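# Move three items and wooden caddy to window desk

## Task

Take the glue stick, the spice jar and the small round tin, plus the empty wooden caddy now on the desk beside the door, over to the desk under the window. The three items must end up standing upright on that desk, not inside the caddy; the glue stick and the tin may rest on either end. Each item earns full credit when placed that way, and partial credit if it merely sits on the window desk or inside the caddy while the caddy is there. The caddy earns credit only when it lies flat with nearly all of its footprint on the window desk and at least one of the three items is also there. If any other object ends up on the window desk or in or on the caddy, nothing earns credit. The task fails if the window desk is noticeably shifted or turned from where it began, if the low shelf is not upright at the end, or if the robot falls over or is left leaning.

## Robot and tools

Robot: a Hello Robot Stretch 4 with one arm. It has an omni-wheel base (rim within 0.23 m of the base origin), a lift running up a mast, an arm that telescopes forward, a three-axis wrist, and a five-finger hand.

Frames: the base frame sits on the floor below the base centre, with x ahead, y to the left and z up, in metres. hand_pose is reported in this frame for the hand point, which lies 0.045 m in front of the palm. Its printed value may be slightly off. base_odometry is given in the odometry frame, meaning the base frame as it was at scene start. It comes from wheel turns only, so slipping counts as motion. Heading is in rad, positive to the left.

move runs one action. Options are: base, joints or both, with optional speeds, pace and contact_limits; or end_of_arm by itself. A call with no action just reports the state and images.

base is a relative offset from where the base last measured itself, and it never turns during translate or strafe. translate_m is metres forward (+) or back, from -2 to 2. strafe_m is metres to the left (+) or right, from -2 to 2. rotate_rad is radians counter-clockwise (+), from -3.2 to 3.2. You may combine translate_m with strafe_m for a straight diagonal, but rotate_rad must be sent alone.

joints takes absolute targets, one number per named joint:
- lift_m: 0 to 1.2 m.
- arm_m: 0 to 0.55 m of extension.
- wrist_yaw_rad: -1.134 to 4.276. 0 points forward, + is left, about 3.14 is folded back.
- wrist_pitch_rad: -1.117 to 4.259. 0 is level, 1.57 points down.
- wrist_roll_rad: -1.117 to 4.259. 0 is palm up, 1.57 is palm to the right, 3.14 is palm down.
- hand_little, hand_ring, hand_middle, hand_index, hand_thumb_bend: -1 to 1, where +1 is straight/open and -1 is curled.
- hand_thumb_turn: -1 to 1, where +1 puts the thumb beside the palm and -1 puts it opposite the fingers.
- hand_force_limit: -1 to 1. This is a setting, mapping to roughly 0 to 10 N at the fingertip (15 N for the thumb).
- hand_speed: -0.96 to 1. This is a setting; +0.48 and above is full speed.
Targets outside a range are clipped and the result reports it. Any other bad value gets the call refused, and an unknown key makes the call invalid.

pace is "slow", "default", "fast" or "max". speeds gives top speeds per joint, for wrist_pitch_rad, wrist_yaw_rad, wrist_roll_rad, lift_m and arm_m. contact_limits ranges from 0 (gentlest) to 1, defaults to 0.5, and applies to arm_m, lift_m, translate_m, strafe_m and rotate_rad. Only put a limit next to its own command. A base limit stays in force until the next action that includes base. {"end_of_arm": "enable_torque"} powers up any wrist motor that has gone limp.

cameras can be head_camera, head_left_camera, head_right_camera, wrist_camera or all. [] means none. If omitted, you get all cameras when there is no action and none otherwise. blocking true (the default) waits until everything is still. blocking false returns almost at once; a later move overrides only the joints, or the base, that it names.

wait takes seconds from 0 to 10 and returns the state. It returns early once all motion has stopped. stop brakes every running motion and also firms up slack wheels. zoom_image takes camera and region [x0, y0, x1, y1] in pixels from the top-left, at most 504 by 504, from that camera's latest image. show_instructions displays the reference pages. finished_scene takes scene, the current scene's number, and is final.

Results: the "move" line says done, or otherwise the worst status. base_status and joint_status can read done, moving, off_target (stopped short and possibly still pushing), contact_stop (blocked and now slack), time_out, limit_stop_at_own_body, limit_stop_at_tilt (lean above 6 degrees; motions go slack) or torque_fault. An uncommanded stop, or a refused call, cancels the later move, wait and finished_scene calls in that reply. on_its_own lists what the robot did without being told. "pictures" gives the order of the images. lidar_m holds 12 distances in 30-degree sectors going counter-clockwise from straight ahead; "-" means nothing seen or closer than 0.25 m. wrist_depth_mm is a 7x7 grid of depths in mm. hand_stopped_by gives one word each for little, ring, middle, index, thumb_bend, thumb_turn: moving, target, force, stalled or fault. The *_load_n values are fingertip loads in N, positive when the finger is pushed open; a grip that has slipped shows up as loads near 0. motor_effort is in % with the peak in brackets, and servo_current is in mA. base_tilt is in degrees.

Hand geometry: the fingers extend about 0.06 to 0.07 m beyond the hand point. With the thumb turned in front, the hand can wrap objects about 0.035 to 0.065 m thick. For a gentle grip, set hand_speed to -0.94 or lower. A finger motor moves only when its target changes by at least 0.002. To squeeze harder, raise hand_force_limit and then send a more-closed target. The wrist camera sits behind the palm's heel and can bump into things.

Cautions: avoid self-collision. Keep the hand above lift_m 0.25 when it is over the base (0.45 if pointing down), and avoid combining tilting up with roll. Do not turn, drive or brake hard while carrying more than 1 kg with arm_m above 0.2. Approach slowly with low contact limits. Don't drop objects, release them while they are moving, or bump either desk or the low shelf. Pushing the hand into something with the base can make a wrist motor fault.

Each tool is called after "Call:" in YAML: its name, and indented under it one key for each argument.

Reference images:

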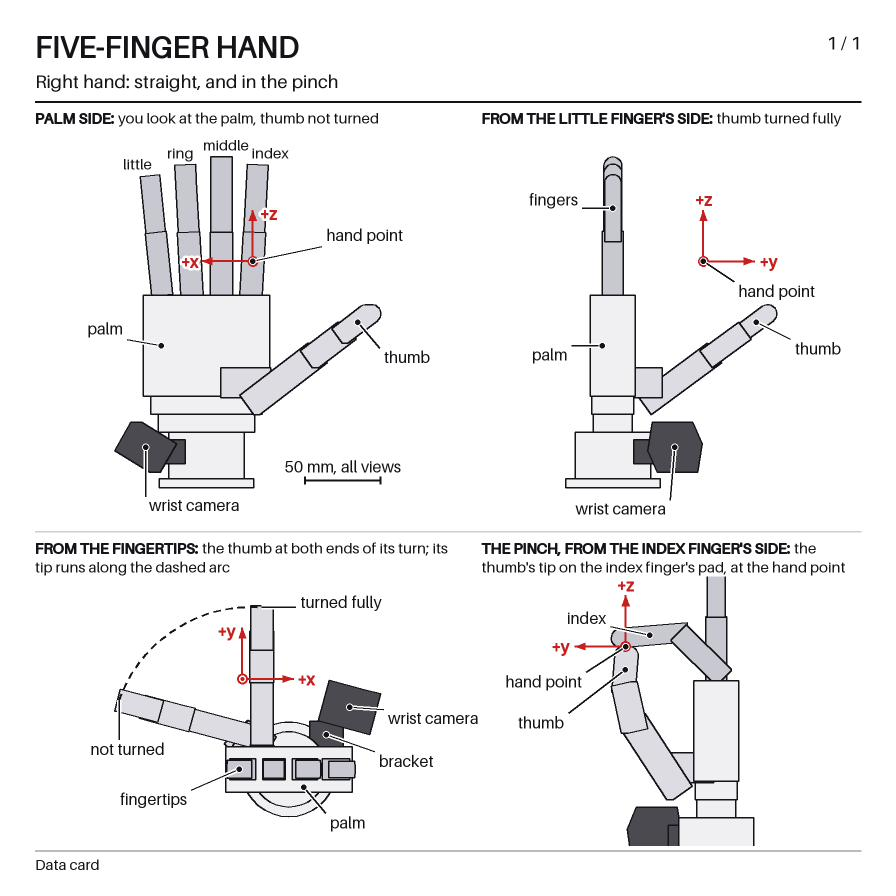

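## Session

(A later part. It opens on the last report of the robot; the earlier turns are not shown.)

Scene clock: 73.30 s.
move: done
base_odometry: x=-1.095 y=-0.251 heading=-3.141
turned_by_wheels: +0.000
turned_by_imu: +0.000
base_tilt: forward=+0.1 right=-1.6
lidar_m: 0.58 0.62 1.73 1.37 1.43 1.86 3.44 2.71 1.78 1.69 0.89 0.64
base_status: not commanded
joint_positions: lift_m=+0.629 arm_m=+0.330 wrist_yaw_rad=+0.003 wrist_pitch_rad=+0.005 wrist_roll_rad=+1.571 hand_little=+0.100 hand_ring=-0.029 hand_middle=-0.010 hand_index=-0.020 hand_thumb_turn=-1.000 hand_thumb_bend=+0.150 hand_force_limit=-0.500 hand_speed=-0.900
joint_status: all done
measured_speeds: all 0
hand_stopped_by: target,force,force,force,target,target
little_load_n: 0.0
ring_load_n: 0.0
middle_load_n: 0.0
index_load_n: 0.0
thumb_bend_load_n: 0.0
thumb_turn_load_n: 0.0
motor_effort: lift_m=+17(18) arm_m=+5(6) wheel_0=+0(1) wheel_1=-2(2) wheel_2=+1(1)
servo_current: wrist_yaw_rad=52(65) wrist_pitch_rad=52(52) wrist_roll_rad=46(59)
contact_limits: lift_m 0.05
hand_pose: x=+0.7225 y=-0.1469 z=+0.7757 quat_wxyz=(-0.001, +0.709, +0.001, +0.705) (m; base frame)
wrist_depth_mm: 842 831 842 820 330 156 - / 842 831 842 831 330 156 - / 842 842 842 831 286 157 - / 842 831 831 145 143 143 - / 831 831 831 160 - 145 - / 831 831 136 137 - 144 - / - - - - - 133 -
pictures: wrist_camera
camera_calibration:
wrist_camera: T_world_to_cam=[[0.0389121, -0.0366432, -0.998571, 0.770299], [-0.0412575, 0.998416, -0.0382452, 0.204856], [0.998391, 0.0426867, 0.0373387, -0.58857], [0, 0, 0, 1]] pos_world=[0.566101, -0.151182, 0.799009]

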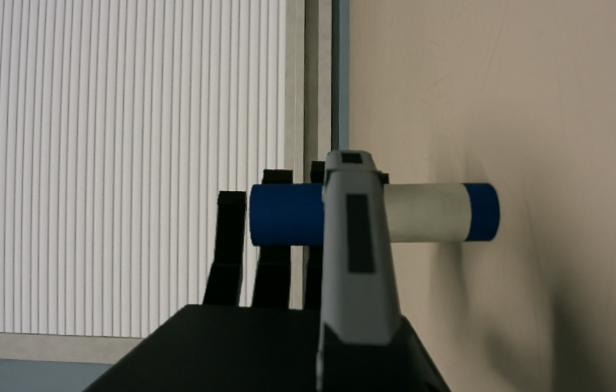

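Call:
move:
  joints: {"hand_index": 0.2, "hand_middle": 0.2, "hand_ring": 0.2, "hand_little": 0.2, "hand_thumb_bend": 0.3, "hand_speed": -0.7}
  cameras: ["wrist_camera"]

Call:
move:
  joints: {"hand_index": 1, "hand_middle": 1, "hand_ring": 1, "hand_little": 1, "hand_thumb_bend": 1, "hand_speed": -0.3}
  cameras: ["wrist_camera", "head_camera"]

Call:
zoom_image:
  camera: "head_camera"
  region: [210, 330, 290, 410]

Scene clock: 74.40 s.
move: done
base_odometry: x=-1.095 y=-0.251 heading=-3.141
turned_by_wheels: +0.000
turned_by_imu: +0.000
base_tilt: forward=+0.0 right=-1.6
lidar_m: 0.60 0.61 1.71 1.38 1.41 1.89 3.44 2.70 1.77 1.70 0.88 0.62
base_status: not commanded
joint_positions: lift_m=+0.629 arm_m=+0.330 wrist_yaw_rad=+0.003 wrist_pitch_rad=+0.005 wrist_roll_rad=+1.571 hand_little=+0.200 hand_ring=+0.200 hand_middle=+0.200 hand_index=+0.200 hand_thumb_turn=-1.000 hand_thumb_bend=+0.300 hand_force_limit=-0.500 hand_speed=-0.700
joint_status: all done
measured_speeds: all 0
hand_stopped_by: target,target,target,target,target,target
little_load_n: 0.0
ring_load_n: 0.0
middle_load_n: 0.0
index_load_n: 0.0
thumb_bend_load_n: 0.0
thumb_turn_load_n: 0.5
motor_effort: lift_m=+17(17) arm_m=+5(6) wheel_0=+0(1) wheel_1=-2(2) wheel_2=+1(1)
servo_current: wrist_yaw_rad=59(65) wrist_pitch_rad=46(59) wrist_roll_rad=52(59)
contact_limits: lift_m 0.05
hand_pose: x=+0.7225 y=-0.1469 z=+0.7757 quat_wxyz=(-0.001, +0.709, +0.001, +0.705) (m; base frame)
wrist_depth_mm: 842 842 831 831 329 156 - / 831 842 831 820 332 156 - / 831 831 831 809 252 157 - / 842 831 820 144 - 142 - / 831 820 842 166 - 145 - / 831 831 136 138 - 144 - / - - - - - 133 -
pictures: wrist_camera
camera_calibration:
wrist_camera: T_world_to_cam=[[0.0389121, -0.0366432, -0.998571, 0.770299], [-0.0412575, 0.998416, -0.0382452, 0.204856], [0.998391, 0.0426867, 0.0373387, -0.58857], [0, 0, 0, 1]] pos_world=[0.566101, -0.151182, 0.799009]

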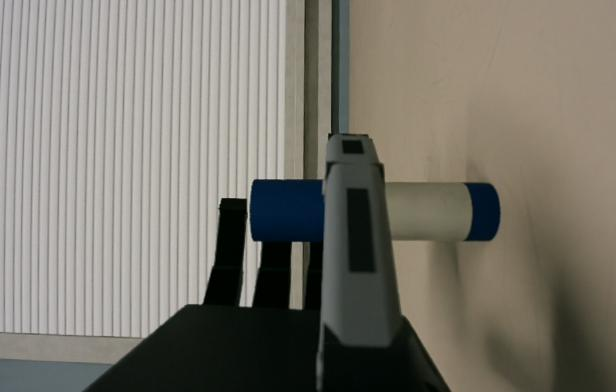

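Scene clock: 75.60 s.
move: done
base_odometry: x=-1.095 y=-0.251 heading=-3.141
turned_by_wheels: +0.000
turned_by_imu: +0.000
base_tilt: forward=+0.0 right=-1.6
lidar_m: 0.59 0.61 1.74 1.39 1.43 1.88 3.42 2.71 1.78 1.70 0.90 0.62
base_status: not commanded
joint_positions: lift_m=+0.629 arm_m=+0.330 wrist_yaw_rad=+0.003 wrist_pitch_rad=+0.005 wrist_roll_rad=+1.571 hand_little=+1.000 hand_ring=+1.000 hand_middle=+1.000 hand_index=+1.000 hand_thumb_turn=-1.000 hand_thumb_bend=+1.000 hand_force_limit=-0.500 hand_speed=-0.300
joint_status: all done
measured_speeds: all 0
hand_stopped_by: target,target,target,target,target,target
little_load_n: 0.0
ring_load_n: 0.0
middle_load_n: 0.0
index_load_n: 0.0
thumb_bend_load_n: 0.0
thumb_turn_load_n: 0.5
motor_effort: lift_m=+17(17) arm_m=+5(6) wheel_0=-1(1) wheel_1=-2(2) wheel_2=+1(1)
servo_current: wrist_yaw_rad=52(72) wrist_pitch_rad=46(59) wrist_roll_rad=52(59)
contact_limits: lift_m 0.05
hand_pose: x=+0.7225 y=-0.1469 z=+0.7757 quat_wxyz=(-0.001, +0.709, +0.001, +0.705) (m; base frame)
wrist_depth_mm: 842 831 842 831 286 156 - / 842 842 831 820 108 157 - / 842 831 820 831 - 157 - / 831 842 820 144 - 142 - / 831 820 831 788 - 144 - / 842 831 135 137 - 144 - / - - - - - 133 -
pictures: head_camera, wrist_camera
camera_calibration:
wrist_camera: T_world_to_cam=[[0.0389121, -0.0366432, -0.998571, 0.770299], [-0.0412575, 0.998416, -0.0382452, 0.204856], [0.998391, 0.0426867, 0.0373387, -0.58857], [0, 0, 0, 1]] pos_world=[0.566101, -0.151182, 0.799009]

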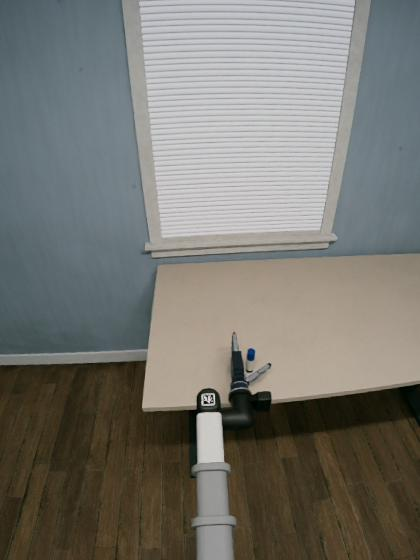

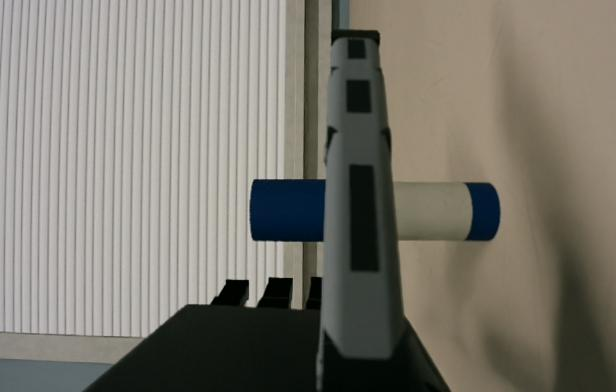

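Scaled by 6.300 from the camera's 420x560 image, which has a finer 1200x1600 frame.

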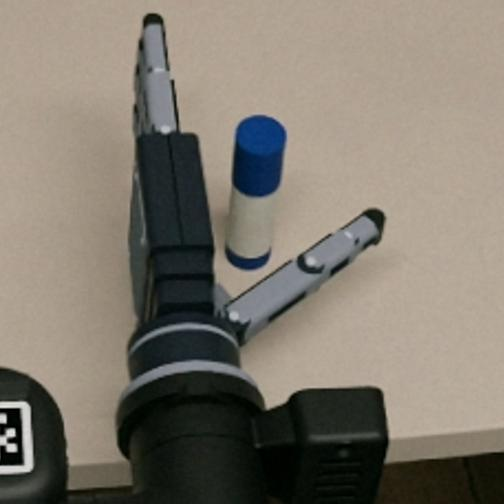

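Call:
move:
  joints: {"arm_m": 0.02}

Call:
move:
  base: {"translate_m": -0.3}
  joints: {"lift_m": 0.85, "wrist_roll_rad": 3.14, "wrist_pitch_rad": 0.7, "wrist_yaw_rad": 0.45}
  cameras: ["head_camera"]

Call:
move:
  base: {"rotate_rad": 1.57}

Call:
move:
  base: {"translate_m": 0.7, "strafe_m": 0.195}
  cameras: ["all"]

Call:
zoom_image:
  camera: "head_camera"
  region: [100, 310, 350, 560]

Scene clock: 79.23 s.
move: done
base_odometry: x=-1.095 y=-0.251 heading=-3.141
turned_by_wheels: +0.000
turned_by_imu: +0.000
base_tilt: forward=+0.0 right=-1.6
lidar_m: 0.57 0.60 1.75 1.37 1.42 1.89 3.40 2.70 1.78 1.71 0.88 0.64
base_status: not commanded
joint_positions: lift_m=+0.629 arm_m=+0.020 wrist_yaw_rad=+0.003 wrist_pitch_rad=+0.005 wrist_roll_rad=+1.571 hand_little=+1.000 hand_ring=+1.000 hand_middle=+1.000 hand_index=+1.000 hand_thumb_turn=-1.000 hand_thumb_bend=+1.000 hand_force_limit=-0.500 hand_speed=-0.300
joint_status: all done
measured_speeds: all 0
hand_stopped_by: target,target,target,target,target,target
little_load_n: 0.0
ring_load_n: 0.0
middle_load_n: 0.0
index_load_n: 0.0
thumb_bend_load_n: 0.0
thumb_turn_load_n: 0.0
motor_effort: lift_m=+17(17) arm_m=-6(7) wheel_0=-1(1) wheel_1=-2(2) wheel_2=+1(1)
servo_current: wrist_yaw_rad=52(65) wrist_pitch_rad=39(59) wrist_roll_rad=59(65)
contact_limits: lift_m 0.05
hand_pose: x=+0.4128 y=-0.1469 z=+0.7757 quat_wxyz=(-0.001, +0.709, +0.001, +0.705) (m; base frame)
wrist_depth_mm: - - - 1098 345 - - / 1138 1138 1160 1138 - - 1098 / 1118 1160 1160 1138 - - 1118 / 1138 1138 1138 1118 - - 1118 / 1160 1160 1138 1118 - - - / - 1138 135 163 - - 683 / - - - - - - -
pictures: none

Scene clock: 81.73 s.
move: done
base_odometry: x=-0.795 y=-0.251 heading=-3.141
turned_by_wheels: +0.000
turned_by_imu: +0.000
base_tilt: forward=+0.1 right=-1.6
lidar_m: 0.88 1.73 1.45 1.36 1.43 1.70 3.10 2.38 2.23 1.69 1.31 0.93
base_status: done
joint_positions: lift_m=+0.850 arm_m=+0.020 wrist_yaw_rad=+0.447 wrist_pitch_rad=+0.701 wrist_roll_rad=+3.138 hand_little=+1.000 hand_ring=+1.000 hand_middle=+1.000 hand_index=+1.000 hand_thumb_turn=-1.000 hand_thumb_bend=+1.000 hand_force_limit=-0.500 hand_speed=-0.300
joint_status: all done
measured_speeds: all 0
hand_stopped_by: target,target,target,target,target,target
little_load_n: 0.0
ring_load_n: 0.0
middle_load_n: 0.0
index_load_n: 0.0
thumb_bend_load_n: 0.0
thumb_turn_load_n: 0.0
motor_effort: lift_m=+26(30) arm_m=-5(6) wheel_0=-1(7) wheel_1=+0(6) wheel_2=+1(14)
servo_current: wrist_yaw_rad=52(150) wrist_pitch_rad=33(72) wrist_roll_rad=52(117)
hand_pose: x=+0.3332 y=+0.0051 z=+0.8390 quat_wxyz=(-0.356, +0.768, -0.482, +0.225) (m; base frame)
wrist_depth_mm: 1008 991 976 931 931 931 917 / 1138 1098 1098 1060 104 1042 1042 / 1308 1281 1281 1255 - 1205 1182 / - 1499 1464 1464 - 1366 1366 / - - - 1661 - 1661 1618 / 603 609 125 138 - - - / 809 691 - - - - -
pictures: head_camera

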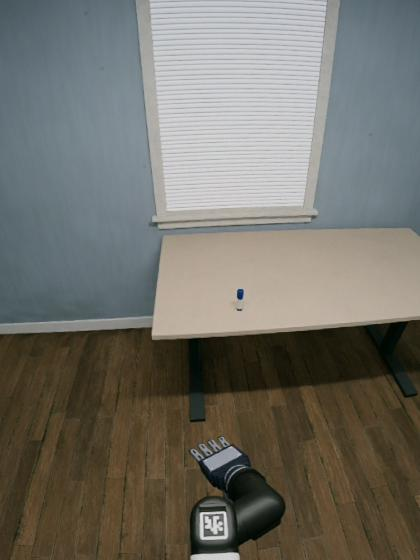

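Scene clock: 83.80 s.
move: done
base_odometry: x=-0.795 y=-0.251 heading=-1.571
turned_by_wheels: +1.570
turned_by_imu: +1.536
base_tilt: forward=+0.0 right=-1.6
lidar_m: 1.37 1.42 1.68 2.28 2.33 2.23 1.67 1.35 0.93 0.87 1.72 1.46
base_status: done
joint_positions: lift_m=+0.850 arm_m=+0.020 wrist_yaw_rad=+0.447 wrist_pitch_rad=+0.701 wrist_roll_rad=+3.138 hand_little=+1.000 hand_ring=+1.000 hand_middle=+1.000 hand_index=+1.000 hand_thumb_turn=-1.000 hand_thumb_bend=+1.000 hand_force_limit=-0.500 hand_speed=-0.300
joint_status: not commanded
measured_speeds: all 0
hand_stopped_by: target,target,target,target,target,target
little_load_n: 0.0
ring_load_n: 0.0
middle_load_n: -0.5
index_load_n: 0.0
thumb_bend_load_n: 0.0
thumb_turn_load_n: 0.0
motor_effort: lift_m=+26(26) arm_m=-6(6) wheel_0=+0(8) wheel_1=+0(6) wheel_2=+2(10)
servo_current: wrist_yaw_rad=59(78) wrist_pitch_rad=46(52) wrist_roll_rad=52(59)
hand_pose: x=+0.3332 y=+0.0051 z=+0.8390 quat_wxyz=(-0.356, +0.768, -0.482, +0.225) (m; base frame)
wrist_depth_mm: 1008 976 976 946 917 946 946 / 1138 1118 1098 1042 104 1060 1042 / 1281 1308 1281 1229 - 1229 1182 / - 1499 1464 1499 - 1397 1397 / - - - - - 1618 1661 / - - 125 137 - - 1708 / 931 - - - - - 1661
pictures: none

Scene clock: 87.67 s.
move: done
base_odometry: x=-0.600 y=-0.951 heading=-1.570
turned_by_wheels: +0.000
turned_by_imu: +0.000
base_tilt: forward=+0.1 right=-1.6
lidar_m: 0.67 0.71 1.10 1.72 2.22 2.98 2.40 1.62 1.20 1.83 1.41 0.70
base_status: done
joint_positions: lift_m=+0.850 arm_m=+0.020 wrist_yaw_rad=+0.447 wrist_pitch_rad=+0.701 wrist_roll_rad=+3.138 hand_little=+1.000 hand_ring=+1.000 hand_middle=+1.000 hand_index=+1.000 hand_thumb_turn=-1.000 hand_thumb_bend=+1.000 hand_force_limit=-0.500 hand_speed=-0.300
joint_status: not commanded
measured_speeds: all 0
hand_stopped_by: target,target,target,target,target,target
little_load_n: 0.0
ring_load_n: 0.0
middle_load_n: 0.0
index_load_n: 0.0
thumb_bend_load_n: 0.0
thumb_turn_load_n: 0.0
motor_effort: lift_m=+25(26) arm_m=-6(6) wheel_0=+1(6) wheel_1=+1(8) wheel_2=+0(14)
servo_current: wrist_yaw_rad=52(78) wrist_pitch_rad=46(52) wrist_roll_rad=52(65)
hand_pose: x=+0.3332 y=+0.0051 z=+0.8391 quat_wxyz=(-0.356, +0.768, -0.482, +0.225) (m; base frame)
wrist_depth_mm: - 976 960 931 917 931 931 / - - 1060 1060 104 1042 1025 / 768 - - - - 1205 1160 / 732 778 - - - - 1182 / 433 473 500 - - - 1078 / 517 477 135 138 - - 1025 / 574 609 - - - - -
pictures: head_camera, head_left_camera, head_right_camera, wrist_camera
camera_calibration:
wrist_camera: T_world_to_cam=[[-0.425045, 0.903228, -0.0592927, 0.215982], [0.535779, 0.303844, 0.787794, -0.842398], [0.729574, 0.30308, -0.613078, 0.425205], [0, 0, 0, 1]] pos_world=[0.232923, -0.0679949, 0.937126]

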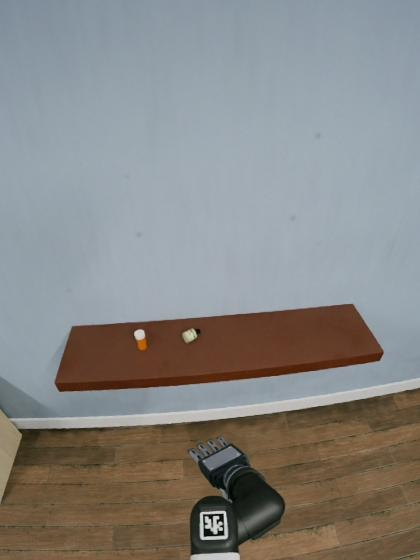

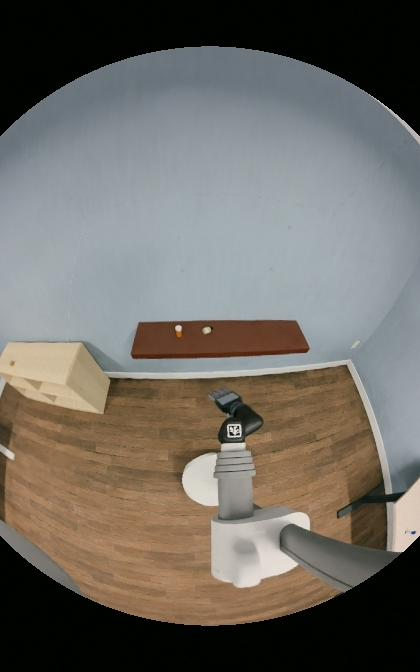

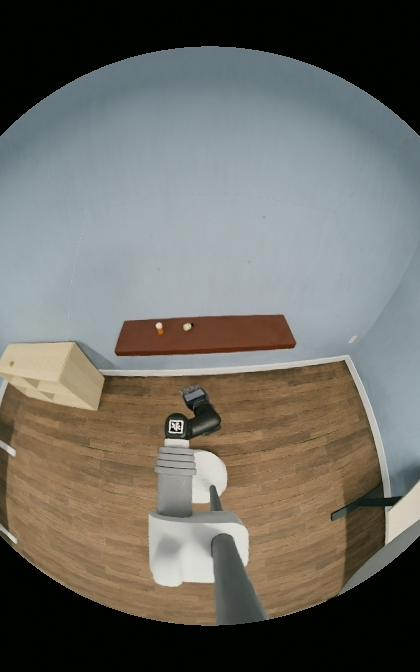

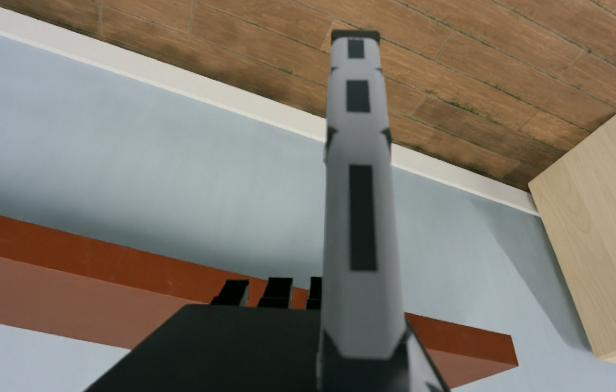

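Scaled by 2.016 from the camera's 420x560 image, which has a finer 1200x1600 frame.

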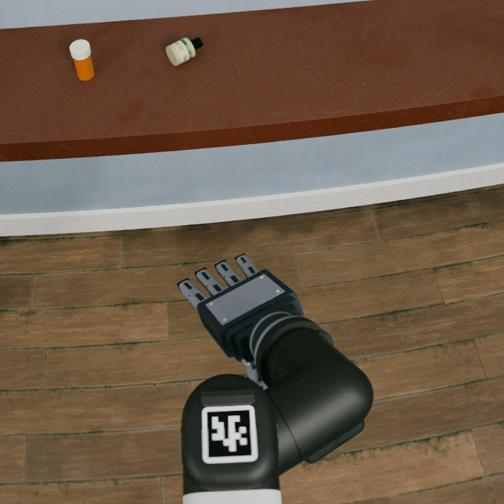

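Call:
zoom_image:
  camera: "head_camera"
  region: [160, 305, 230, 375]

Scaled by 7.200 from the camera's 420x560 image, which has a finer 1200x1600 frame.

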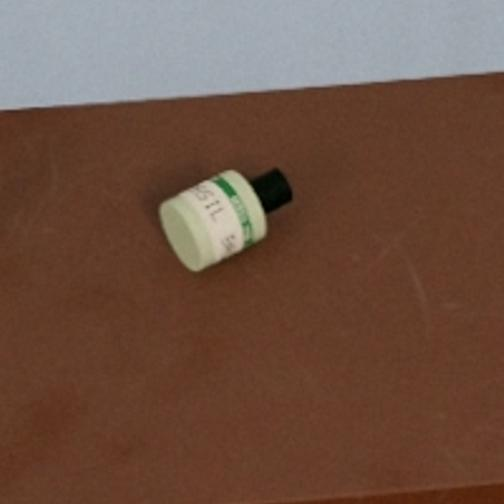

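Call:
move:
  joints: {"wrist_yaw_rad": 0.58, "lift_m": 0.9}
  base: {"translate_m": 0.1}
  cameras: ["head_camera", "wrist_camera"]

Call:
zoom_image:
  camera: "head_camera"
  region: [130, 320, 230, 420]

Scene clock: 90.90 s.
move: done
base_odometry: x=-0.600 y=-1.051 heading=-1.570
turned_by_wheels: +0.000
turned_by_imu: +0.000
base_tilt: forward=+0.0 right=-1.6
lidar_m: 0.58 0.60 1.06 1.38 2.22 3.09 2.51 1.62 1.24 1.81 1.28 0.63
base_status: done
joint_positions: lift_m=+0.900 arm_m=+0.020 wrist_yaw_rad=+0.576 wrist_pitch_rad=+0.701 wrist_roll_rad=+3.138 hand_little=+1.000 hand_ring=+1.000 hand_middle=+1.000 hand_index=+1.000 hand_thumb_turn=-1.000 hand_thumb_bend=+1.000 hand_force_limit=-0.500 hand_speed=-0.300
joint_status: all done
measured_speeds: all 0
hand_stopped_by: target,target,target,target,target,target
little_load_n: 0.0
ring_load_n: 0.0
middle_load_n: -0.5
index_load_n: 0.0
thumb_bend_load_n: 0.0
thumb_turn_load_n: 0.5
motor_effort: lift_m=+26(28) arm_m=-5(6) wheel_0=-1(7) wheel_1=-1(6) wheel_2=+1(13)
servo_current: wrist_yaw_rad=59(111) wrist_pitch_rad=46(52) wrist_roll_rad=46(59)
hand_pose: x=+0.3313 y=+0.0234 z=+0.8890 quat_wxyz=(-0.370, +0.798, -0.431, +0.202) (m; base frame)
wrist_depth_mm: 759 - 1008 976 976 976 976 / 715 759 - 1078 104 1118 1098 / 373 741 - - - 1281 1182 / 399 404 433 - - - 1118 / 492 473 469 473 - - 1042 / 521 549 135 137 - - 976 / 484 521 - - - - -
pictures: head_camera, wrist_camera
camera_calibration:
wrist_camera: T_world_to_cam=[[-0.538123, 0.840783, -0.0592262, 0.240435], [0.492249, 0.370536, 0.787651, -0.873318], [0.684189, 0.394699, -0.613269, 0.46475], [0, 0, 0, 1]] pos_world=[0.241297, -0.0619939, 0.987127]

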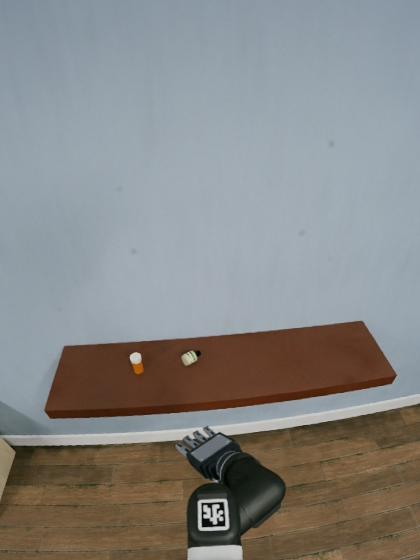

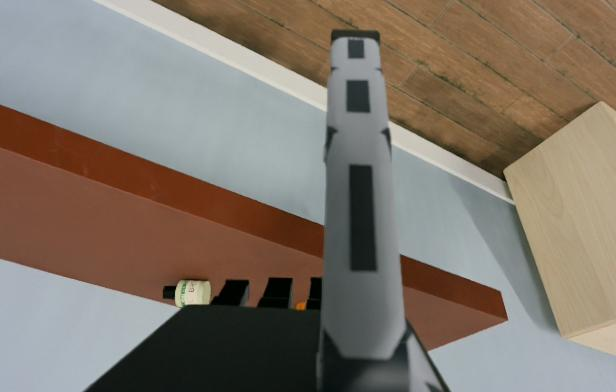

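Scaled by 5.040 from the camera's 420x560 image, which has a finer 1200x1600 frame.

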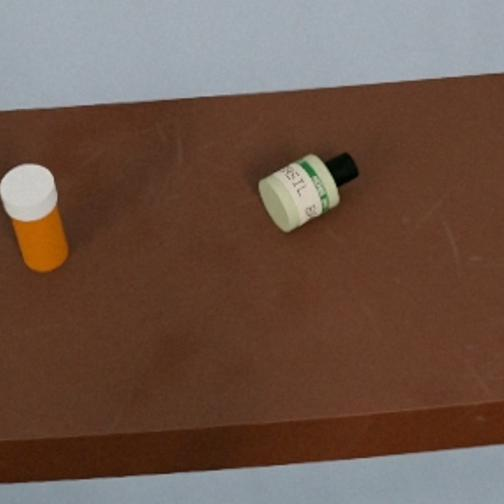

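Call:
move:
  base: {"translate_m": 0.12, "strafe_m": 0.029}
  cameras: []

Call:
move:
  joints: {"arm_m": 0.305, "hand_thumb_bend": 0.6, "hand_index": 0.7, "hand_middle": 0.7, "hand_ring": 0.7, "hand_little": 0.7}
  cameras: ["head_camera", "wrist_camera"]

Call:
zoom_image:
  camera: "head_camera"
  region: [130, 300, 290, 460]

Scene clock: 94.17 s.
move: done
base_odometry: x=-0.571 y=-1.171 heading=-1.570
turned_by_wheels: +0.000
turned_by_imu: +0.000
base_tilt: forward=+0.0 right=-1.6
lidar_m: 0.46 0.47 0.62 0.99 2.19 3.23 2.62 1.62 1.32 1.82 0.71 0.51
base_status: done
joint_positions: lift_m=+0.900 arm_m=+0.020 wrist_yaw_rad=+0.577 wrist_pitch_rad=+0.701 wrist_roll_rad=+3.138 hand_little=+1.000 hand_ring=+1.000 hand_middle=+1.000 hand_index=+1.000 hand_thumb_turn=-1.000 hand_thumb_bend=+1.000 hand_force_limit=-0.500 hand_speed=-0.300
joint_status: not commanded
measured_speeds: all 0
hand_stopped_by: target,target,target,target,target,target
little_load_n: 0.0
ring_load_n: 0.0
middle_load_n: 0.0
index_load_n: 0.0
thumb_bend_load_n: 0.0
thumb_turn_load_n: 0.0
motor_effort: lift_m=+26(26) arm_m=-5(6) wheel_0=+2(6) wheel_1=+1(7) wheel_2=+0(10)
servo_current: wrist_yaw_rad=39(65) wrist_pitch_rad=52(52) wrist_roll_rad=52(65)
hand_pose: x=+0.3313 y=+0.0234 z=+0.8890 quat_wxyz=(-0.370, +0.798, -0.431, +0.202) (m; base frame)
wrist_depth_mm: 294 723 - 991 976 976 991 / 290 307 741 - 104 1098 1078 / 334 329 336 362 - 1229 1182 / 397 387 379 375 - - 1042 / 449 466 436 455 - 452 960 / 418 459 135 137 - - 512 / 394 418 - - - - -
pictures: none
No camera images: "cameras" was empty.

Scene clock: 96.13 s.
move: done
base_odometry: x=-0.571 y=-1.171 heading=-1.570
turned_by_wheels: +0.000
turned_by_imu: +0.000
base_tilt: forward=+0.0 right=-1.6
lidar_m: 0.45 0.47 0.62 0.99 2.18 3.22 2.65 1.64 1.33 1.83 0.70 0.49
base_status: not commanded
joint_positions: lift_m=+0.900 arm_m=+0.305 wrist_yaw_rad=+0.577 wrist_pitch_rad=+0.701 wrist_roll_rad=+3.138 hand_little=+0.700 hand_ring=+0.700 hand_middle=+0.700 hand_index=+0.700 hand_thumb_turn=-1.000 hand_thumb_bend=+0.600 hand_force_limit=-0.500 hand_speed=-0.300
joint_status: all done
measured_speeds: all 0
hand_stopped_by: target,target,target,target,target,target
little_load_n: 0.0
ring_load_n: -0.5
middle_load_n: 0.0
index_load_n: 0.0
thumb_bend_load_n: 0.0
thumb_turn_load_n: 0.0
motor_effort: lift_m=+26(26) arm_m=+5(7) wheel_0=+1(2) wheel_1=+1(1) wheel_2=+0(0)
servo_current: wrist_yaw_rad=52(72) wrist_pitch_rad=46(59) wrist_roll_rad=52(59)
hand_pose: x=+0.6160 y=+0.0235 z=+0.8890 quat_wxyz=(-0.370, +0.798, -0.431, +0.202) (m; base frame)
wrist_depth_mm: 251 248 245 236 230 236 236 / 242 267 278 268 256 265 262 / 222 249 287 309 - 304 271 / 204 227 259 294 - 355 340 / 190 208 232 213 - 392 421 / 176 190 136 138 - 349 397 / 165 176 - - - - 353
pictures: head_camera, wrist_camera
camera_calibration:
wrist_camera: T_world_to_cam=[[-0.538285, 0.840677, -0.0592484, 0.393793], [0.492185, 0.370656, 0.787635, -1.01345], [0.684107, 0.394811, -0.613287, 0.269961], [0, 0, 0, 1]] pos_world=[0.526098, -0.061994, 0.987127]

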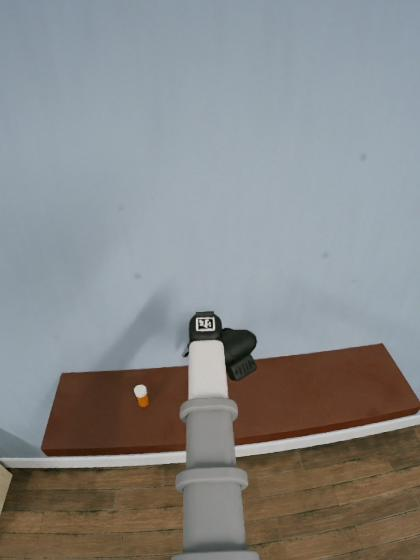

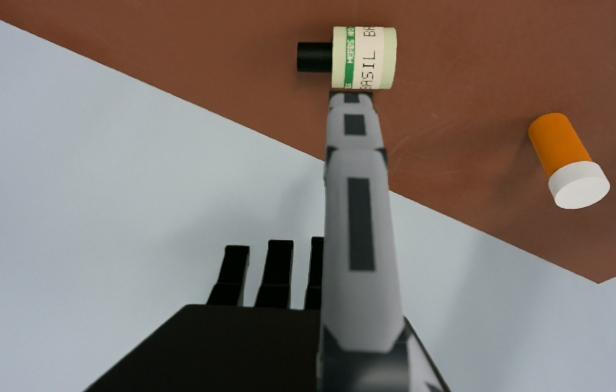

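Scaled by 3.150 from the camera's 420x560 image, which has a finer 1200x1600 frame.

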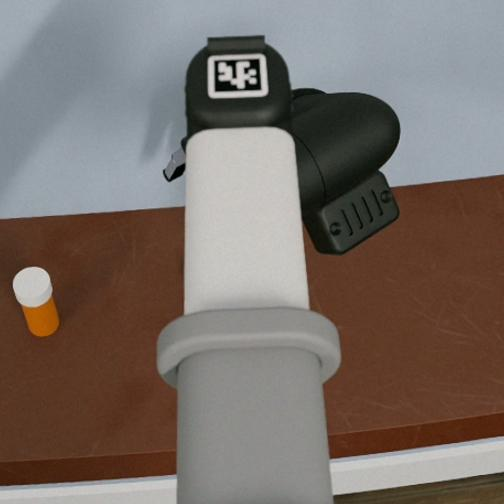

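Call:
move:
  base: {"strafe_m": -0.0045}
  joints: {"arm_m": 0.3125, "lift_m": 0.84}
  contact_limits: {"lift_m": 0.1}
  cameras: ["wrist_camera"]

Call:
move:
  joints: {"lift_m": 0.81}
  contact_limits: {"lift_m": 0.05}
  pace: "slow"
  cameras: ["wrist_camera"]

Scene clock: 98.50 s.
move: done
base_odometry: x=-0.575 y=-1.171 heading=-1.570
turned_by_wheels: +0.000
turned_by_imu: +0.000
base_tilt: forward=+0.1 right=-1.6
lidar_m: 0.46 0.47 0.63 1.00 2.22 3.19 2.62 1.60 1.33 1.84 0.70 0.50
base_status: done
joint_positions: lift_m=+0.840 arm_m=+0.312 wrist_yaw_rad=+0.577 wrist_pitch_rad=+0.701 wrist_roll_rad=+3.138 hand_little=+0.700 hand_ring=+0.700 hand_middle=+0.700 hand_index=+0.700 hand_thumb_turn=-1.000 hand_thumb_bend=+0.600 hand_force_limit=-0.500 hand_speed=-0.300
joint_status: all done
measured_speeds: all 0
hand_stopped_by: target,target,target,target,target,target
little_load_n: 0.0
ring_load_n: 0.0
middle_load_n: 0.0
index_load_n: 0.0
thumb_bend_load_n: 0.0
thumb_turn_load_n: 0.0
motor_effort: lift_m=+17(25) arm_m=+6(7) wheel_0=-1(8) wheel_1=+1(6) wheel_2=+0(6)
servo_current: wrist_yaw_rad=65(65) wrist_pitch_rad=46(52) wrist_roll_rad=52(59)
contact_limits: lift_m 0.1
hand_pose: x=+0.6235 y=+0.0235 z=+0.8297 quat_wxyz=(-0.370, +0.798, -0.431, +0.202) (m; base frame)
wrist_depth_mm: 192 186 184 182 179 177 178 / 214 211 209 200 182 198 197 / 212 236 241 236 178 229 225 / 195 220 250 270 - 267 265 / 183 202 224 213 - 320 317 / 171 184 136 137 - 336 366 / 159 171 - - - - 338
pictures: wrist_camera
camera_calibration:
wrist_camera: T_world_to_cam=[[-0.538385, 0.840613, -0.0592624, 0.394379], [0.492115, 0.370712, 0.787652, -0.970414], [0.68408, 0.394896, -0.613263, 0.22846], [0, 0, 0, 1]] pos_world=[0.533598, -0.0619939, 0.927827]

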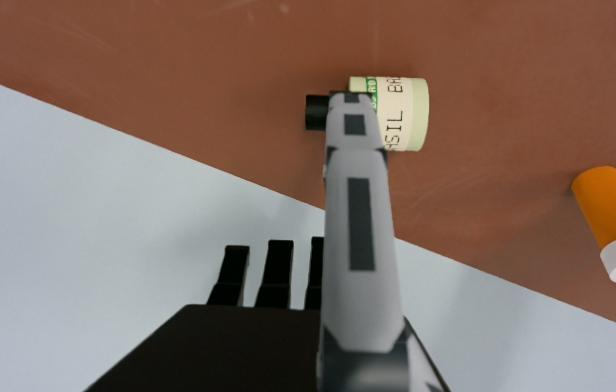

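Scene clock: 99.57 s.
move: done
base_odometry: x=-0.575 y=-1.171 heading=-1.570
turned_by_wheels: +0.000
turned_by_imu: +0.000
base_tilt: forward=+0.1 right=-1.6
lidar_m: 0.45 0.48 0.62 1.00 2.17 3.23 2.60 1.63 1.31 1.82 0.71 0.49
base_status: not commanded
joint_positions: lift_m=+0.810 arm_m=+0.312 wrist_yaw_rad=+0.577 wrist_pitch_rad=+0.701 wrist_roll_rad=+3.138 hand_little=+0.700 hand_ring=+0.700 hand_middle=+0.700 hand_index=+0.700 hand_thumb_turn=-1.000 hand_thumb_bend=+0.600 hand_force_limit=-0.500 hand_speed=-0.300
joint_status: all done
measured_speeds: all 0
hand_stopped_by: target,target,target,target,target,target
little_load_n: 0.0
ring_load_n: 0.0
middle_load_n: 0.0
index_load_n: 0.0
thumb_bend_load_n: 0.0
thumb_turn_load_n: 0.0
motor_effort: lift_m=+17(19) arm_m=+6(6) wheel_0=-1(2) wheel_1=+2(2) wheel_2=+0(0)
servo_current: wrist_yaw_rad=46(72) wrist_pitch_rad=46(52) wrist_roll_rad=52(59)
contact_limits: lift_m 0.05
hand_pose: x=+0.6235 y=+0.0235 z=+0.7997 quat_wxyz=(-0.370, +0.798, -0.431, +0.202) (m; base frame)
wrist_depth_mm: 159 154 153 150 148 147 - / 178 176 173 170 165 165 163 / 202 203 200 191 159 189 187 / 195 220 232 231 - 223 220 / 183 202 223 213 - 265 263 / 170 183 136 137 - 319 330 / 159 171 - - - - 336
pictures: wrist_camera
camera_calibration:
wrist_camera: T_world_to_cam=[[-0.538385, 0.840613, -0.0592624, 0.392601], [0.492115, 0.370712, 0.787652, -0.946785], [0.68408, 0.394896, -0.613263, 0.210062], [0, 0, 0, 1]] pos_world=[0.533598, -0.0619939, 0.897827]

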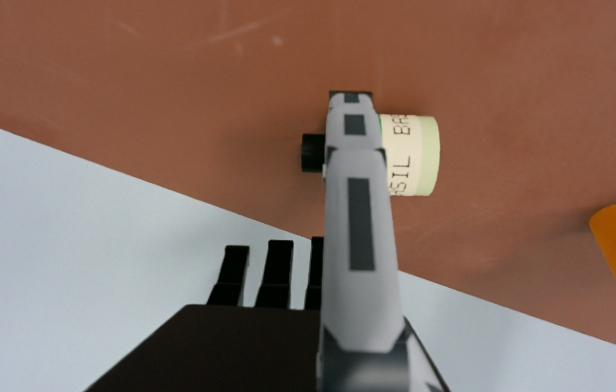

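Call:
move:
  joints: {"lift_m": 0.8}
  pace: "slow"
  contact_limits: {"lift_m": 0.05}
  cameras: ["wrist_camera", "head_camera"]

Scene clock: 101.87 s.
move: done
base_odometry: x=-0.575 y=-1.171 heading=-1.570
turned_by_wheels: +0.000
turned_by_imu: +0.000
base_tilt: forward=+0.1 right=-1.6
lidar_m: 0.45 0.47 0.63 0.99 2.18 3.21 2.62 1.63 1.32 1.82 0.69 0.49
base_status: not commanded
joint_positions: lift_m=+0.800 arm_m=+0.312 wrist_yaw_rad=+0.577 wrist_pitch_rad=+0.701 wrist_roll_rad=+3.138 hand_little=+0.700 hand_ring=+0.700 hand_middle=+0.700 hand_index=+0.700 hand_thumb_turn=-1.000 hand_thumb_bend=+0.600 hand_force_limit=-0.500 hand_speed=-0.300
joint_status: all done
measured_speeds: all 0
hand_stopped_by: target,target,target,target,target,target
little_load_n: 0.0
ring_load_n: 0.0
middle_load_n: 0.0
index_load_n: 0.0
thumb_bend_load_n: 0.0
thumb_turn_load_n: 0.0
motor_effort: lift_m=+17(18) arm_m=+6(6) wheel_0=-1(2) wheel_1=+2(2) wheel_2=+0(0)
servo_current: wrist_yaw_rad=46(65) wrist_pitch_rad=46(52) wrist_roll_rad=52(59)
contact_limits: lift_m 0.05
hand_pose: x=+0.6235 y=+0.0235 z=+0.7897 quat_wxyz=(-0.370, +0.798, -0.431, +0.202) (m; base frame)
wrist_depth_mm: 145 144 143 140 139 137 - / 166 164 162 156 153 158 153 / 192 190 187 183 156 176 174 / 195 215 220 216 - 208 205 / 183 202 224 213 - 246 246 / 171 184 136 137 - 312 307 / 159 171 - - - - 336
pictures: head_camera, wrist_camera
camera_calibration:
wrist_camera: T_world_to_cam=[[-0.538385, 0.840613, -0.0592624, 0.392009], [0.492115, 0.370712, 0.787652, -0.938908], [0.68408, 0.394896, -0.613263, 0.203929], [0, 0, 0, 1]] pos_world=[0.533598, -0.0619939, 0.887827]

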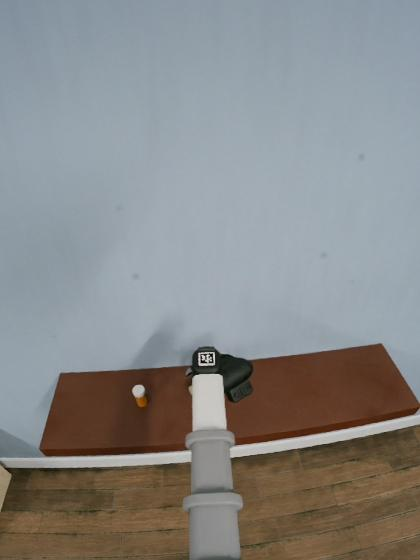

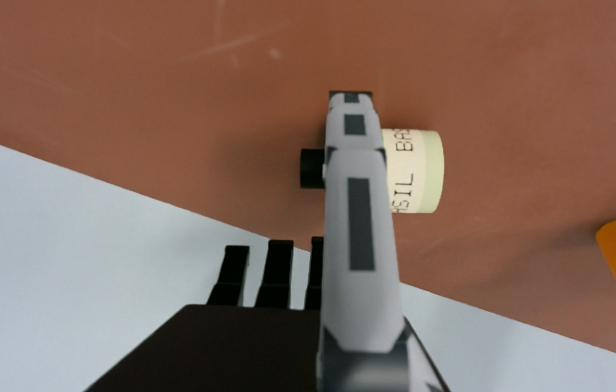

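Call:
move:
  base: {"strafe_m": -0.003}
  pace: "slow"

Call:
move:
  joints: {"lift_m": 0.788}
  pace: "slow"
  contact_limits: {"lift_m": 0.05}
  cameras: ["wrist_camera"]

Scene clock: 103.43 s.
move: done
base_odometry: x=-0.578 y=-1.171 heading=-1.570
turned_by_wheels: +0.000
turned_by_imu: +0.000
base_tilt: forward=+0.1 right=-1.6
lidar_m: 0.46 0.47 0.61 0.99 2.21 3.21 2.63 1.61 1.32 1.83 0.71 0.49
base_status: done
joint_positions: lift_m=+0.800 arm_m=+0.312 wrist_yaw_rad=+0.577 wrist_pitch_rad=+0.701 wrist_roll_rad=+3.138 hand_little=+0.700 hand_ring=+0.700 hand_middle=+0.700 hand_index=+0.700 hand_thumb_turn=-1.000 hand_thumb_bend=+0.600 hand_force_limit=-0.500 hand_speed=-0.300
joint_status: not commanded
measured_speeds: all 0
hand_stopped_by: target,target,target,target,target,target
little_load_n: 0.0
ring_load_n: 0.0
middle_load_n: -0.5
index_load_n: 0.0
thumb_bend_load_n: 0.0
thumb_turn_load_n: 0.0
motor_effort: lift_m=+17(17) arm_m=+6(6) wheel_0=+2(3) wheel_1=-2(4) wheel_2=+0(4)
servo_current: wrist_yaw_rad=33(72) wrist_pitch_rad=39(52) wrist_roll_rad=52(59)
contact_limits: lift_m 0.05
hand_pose: x=+0.6235 y=+0.0235 z=+0.7897 quat_wxyz=(-0.370, +0.798, -0.431, +0.202) (m; base frame)
wrist_depth_mm: 146 144 143 140 139 137 - / 166 164 161 156 153 158 153 / 193 190 186 182 159 176 174 / 195 215 220 217 - 207 204 / 184 202 224 213 - 247 246 / 170 184 136 137 - 309 310 / 160 171 - - - - 336
pictures: none

Scene clock: 104.20 s.
move: done
base_odometry: x=-0.578 y=-1.171 heading=-1.570
turned_by_wheels: +0.000
turned_by_imu: +0.000
base_tilt: forward=+0.0 right=-1.6
lidar_m: 0.45 0.48 0.63 1.01 2.17 3.23 2.62 1.62 1.29 1.82 0.71 0.50
base_status: not commanded
joint_positions: lift_m=+0.788 arm_m=+0.312 wrist_yaw_rad=+0.577 wrist_pitch_rad=+0.701 wrist_roll_rad=+3.138 hand_little=+0.700 hand_ring=+0.700 hand_middle=+0.700 hand_index=+0.700 hand_thumb_turn=-1.000 hand_thumb_bend=+0.600 hand_force_limit=-0.500 hand_speed=-0.300
joint_status: all done
measured_speeds: all 0
hand_stopped_by: target,target,target,target,target,target
little_load_n: 0.0
ring_load_n: 0.0
middle_load_n: 0.0
index_load_n: 0.0
thumb_bend_load_n: 0.0
thumb_turn_load_n: 0.0
motor_effort: lift_m=+17(18) arm_m=+6(6) wheel_0=+1(2) wheel_1=-2(2) wheel_2=+0(0)
servo_current: wrist_yaw_rad=59(65) wrist_pitch_rad=46(52) wrist_roll_rad=59(59)
contact_limits: lift_m 0.05
hand_pose: x=+0.6235 y=+0.0235 z=+0.7777 quat_wxyz=(-0.370, +0.798, -0.431, +0.202) (m; base frame)
wrist_depth_mm: 135 132 130 129 127 125 - / 151 150 148 142 140 141 140 / 176 173 170 163 155 161 159 / 195 204 200 198 - 188 186 / 184 202 224 213 - 227 225 / 171 184 137 138 - 283 282 / 159 171 - - - - 327
pictures: wrist_camera
camera_calibration:
wrist_camera: T_world_to_cam=[[-0.538385, 0.840613, -0.0592624, 0.391298], [0.492115, 0.370712, 0.787652, -0.929456], [0.68408, 0.394896, -0.613263, 0.19657], [0, 0, 0, 1]] pos_world=[0.533598, -0.0619939, 0.875827]

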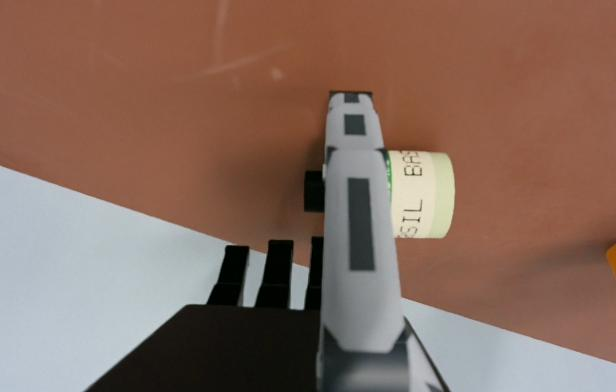

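Call:
move:
  joints: {"hand_thumb_bend": 0.25, "hand_index": 0.3, "hand_middle": 0.3, "hand_speed": -0.7}
  cameras: ["wrist_camera"]

Scene clock: 105.70 s.
move: off_target
base_odometry: x=-0.578 y=-1.171 heading=-1.570
turned_by_wheels: +0.000
turned_by_imu: +0.000
base_tilt: forward=+0.0 right=-1.6
lidar_m: 0.45 0.47 0.64 1.01 2.19 3.22 2.63 1.62 1.32 1.83 0.70 0.49
base_status: not commanded
joint_positions: lift_m=+0.788 arm_m=+0.312 wrist_yaw_rad=+0.577 wrist_pitch_rad=+0.701 wrist_roll_rad=+3.138 hand_little=+0.700 hand_ring=+0.700 hand_middle=+0.593 hand_index=+0.300 hand_thumb_turn=-1.000 hand_thumb_bend=+0.250 hand_force_limit=-0.500 hand_speed=-0.700
joint_status: hand_middle off_target (ended at +0.593, target +0.300); the others done
measured_speeds: all 0
hand_stopped_by: target,target,force,target,target,target
little_load_n: 0.0
ring_load_n: 0.0
middle_load_n: 2.0
index_load_n: 0.5
thumb_bend_load_n: 0.0
thumb_turn_load_n: 0.0
motor_effort: lift_m=+17(17) arm_m=+5(6) wheel_0=+1(2) wheel_1=-2(2) wheel_2=+0(0)
servo_current: wrist_yaw_rad=65(65) wrist_pitch_rad=46(52) wrist_roll_rad=52(59)
contact_limits: lift_m 0.05
hand_pose: x=+0.6235 y=+0.0235 z=+0.7777 quat_wxyz=(-0.370, +0.798, -0.431, +0.202) (m; base frame)
wrist_depth_mm: 137 133 131 130 128 126 - / 152 150 150 146 145 142 141 / 178 174 173 166 162 163 161 / 194 204 202 200 152 191 188 / 183 201 222 203 - 230 229 / 171 183 137 138 - 287 287 / 158 170 - - - - 327
pictures: wrist_camera
camera_calibration:
wrist_camera: T_world_to_cam=[[-0.538385, 0.840613, -0.0592624, 0.391298], [0.492115, 0.370712, 0.787652, -0.929456], [0.68408, 0.394896, -0.613263, 0.19657], [0, 0, 0, 1]] pos_world=[0.533598, -0.0619939, 0.875827]

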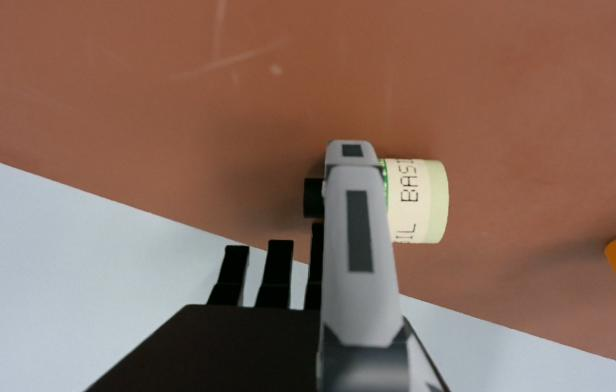

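Call:
move:
  joints: {"lift_m": 0.794}
  pace: "slow"

Call:
move:
  joints: {"hand_index": -0.3, "hand_middle": -0.3, "hand_speed": -0.9}
  cameras: ["wrist_camera"]

Scene clock: 106.67 s.
move: done
base_odometry: x=-0.578 y=-1.171 heading=-1.570
turned_by_wheels: +0.000
turned_by_imu: +0.000
base_tilt: forward=+0.0 right=-1.6
lidar_m: 0.46 0.47 0.63 1.01 2.19 3.22 2.63 1.61 1.32 1.82 0.70 0.49
base_status: not commanded
joint_positions: lift_m=+0.794 arm_m=+0.312 wrist_yaw_rad=+0.577 wrist_pitch_rad=+0.701 wrist_roll_rad=+3.138 hand_little=+0.700 hand_ring=+0.700 hand_middle=+0.592 hand_index=+0.300 hand_thumb_turn=-1.000 hand_thumb_bend=+0.250 hand_force_limit=-0.500 hand_speed=-0.700
joint_status: all done
measured_speeds: all 0
hand_stopped_by: target,target,force,target,target,target
little_load_n: 0.0
ring_load_n: 0.0
middle_load_n: 0.0
index_load_n: 0.0
thumb_bend_load_n: 0.0
thumb_turn_load_n: 0.0
motor_effort: lift_m=+26(26) arm_m=+5(6) wheel_0=+1(2) wheel_1=-2(2) wheel_2=+0(0)
servo_current: wrist_yaw_rad=59(65) wrist_pitch_rad=46(52) wrist_roll_rad=59(65)
hand_pose: x=+0.6235 y=+0.0235 z=+0.7830 quat_wxyz=(-0.370, +0.798, -0.431, +0.202) (m; base frame)
wrist_depth_mm: 141 138 135 134 132 131 - / 158 155 154 152 149 147 - / 183 180 177 174 163 168 166 / 195 209 208 211 151 197 195 / 183 202 224 207 - 236 234 / 171 183 137 138 - 297 294 / 159 171 - - - - 338
pictures: none

Scene clock: 109.00 s.
move: off_target
base_odometry: x=-0.578 y=-1.171 heading=-1.570
turned_by_wheels: +0.000
turned_by_imu: +0.000
base_tilt: forward=+0.0 right=-1.6
lidar_m: 0.46 0.47 0.62 0.97 2.18 3.21 2.63 1.61 1.32 1.83 0.70 0.49
base_status: not commanded
joint_positions: lift_m=+0.794 arm_m=+0.312 wrist_yaw_rad=+0.577 wrist_pitch_rad=+0.701 wrist_roll_rad=+3.138 hand_little=+0.700 hand_ring=+0.700 hand_middle=+0.072 hand_index=+0.209 hand_thumb_turn=-1.000 hand_thumb_bend=+0.251 hand_force_limit=-0.500 hand_speed=-0.900
joint_status: hand_middle off_target (ended at +0.072, target -0.300); hand_index off_target (ended at +0.209, target -0.300); the others done
measured_speeds: all 0
hand_stopped_by: target,target,force,force,target,target
little_load_n: 0.0
ring_load_n: 0.0
middle_load_n: 4.0
index_load_n: 2.0
thumb_bend_load_n: 5.5
thumb_turn_load_n: 0.5
motor_effort: lift_m=+26(26) arm_m=+5(6) wheel_0=+2(2) wheel_1=-2(2) wheel_2=+0(0)
servo_current: wrist_yaw_rad=52(72) wrist_pitch_rad=46(52) wrist_roll_rad=52(59)
hand_pose: x=+0.6235 y=+0.0235 z=+0.7830 quat_wxyz=(-0.370, +0.798, -0.431, +0.202) (m; base frame)
wrist_depth_mm: 141 137 135 134 132 130 - / 157 155 154 152 149 147 - / 183 180 178 170 162 167 167 / 195 208 209 206 149 198 195 / 183 202 223 185 - 237 234 / 170 184 136 127 - 296 296 / 159 171 - - - - 338
pictures: wrist_camera
camera_calibration:
wrist_camera: T_world_to_cam=[[-0.538385, 0.840613, -0.0592624, 0.391612], [0.492115, 0.370712, 0.787652, -0.933631], [0.68408, 0.394896, -0.613263, 0.19982], [0, 0, 0, 1]] pos_world=[0.533598, -0.0619939, 0.881127]

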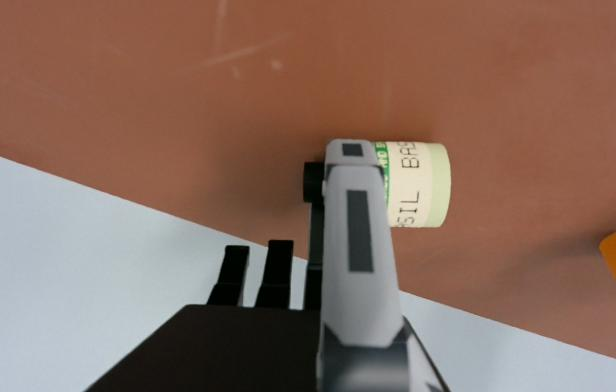

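Call:
move:
  joints: {"lift_m": 0.834}
  pace: "slow"
  cameras: ["wrist_camera"]

Scene clock: 110.30 s.
move: done
base_odometry: x=-0.578 y=-1.171 heading=-1.570
turned_by_wheels: +0.000
turned_by_imu: +0.000
base_tilt: forward=+0.0 right=-1.6
lidar_m: 0.46 0.48 0.62 1.01 2.20 3.22 2.62 1.62 1.31 1.83 0.70 0.49
base_status: not commanded
joint_positions: lift_m=+0.834 arm_m=+0.312 wrist_yaw_rad=+0.577 wrist_pitch_rad=+0.701 wrist_roll_rad=+3.138 hand_little=+0.700 hand_ring=+0.700 hand_middle=+0.072 hand_index=+0.209 hand_thumb_turn=-1.000 hand_thumb_bend=+0.251 hand_force_limit=-0.500 hand_speed=-0.900
joint_status: all done
measured_speeds: all 0
hand_stopped_by: target,target,force,force,target,target
little_load_n: 0.0
ring_load_n: 0.0
middle_load_n: 4.0
index_load_n: 2.0
thumb_bend_load_n: 5.5
thumb_turn_load_n: 0.5
motor_effort: lift_m=+26(28) arm_m=+5(6) wheel_0=+1(2) wheel_1=-2(2) wheel_2=+0(0)
servo_current: wrist_yaw_rad=59(65) wrist_pitch_rad=46(52) wrist_roll_rad=46(59)
hand_pose: x=+0.6235 y=+0.0235 z=+0.8230 quat_wxyz=(-0.370, +0.798, -0.431, +0.202) (m; base frame)
wrist_depth_mm: 184 179 177 175 173 170 172 / 205 203 200 198 195 193 189 / 211 228 232 221 211 217 218 / 195 219 250 262 150 256 254 / 183 202 224 186 - 307 306 / 170 184 136 127 - 338 366 / 159 170 - - - - 338
pictures: wrist_camera
camera_calibration:
wrist_camera: T_world_to_cam=[[-0.538385, 0.840613, -0.0592624, 0.393982], [0.492115, 0.370712, 0.787652, -0.965137], [0.68408, 0.394896, -0.613263, 0.224351], [0, 0, 0, 1]] pos_world=[0.533598, -0.0619939, 0.921127]

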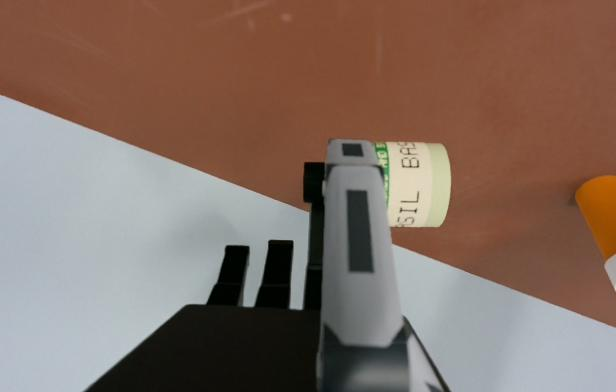

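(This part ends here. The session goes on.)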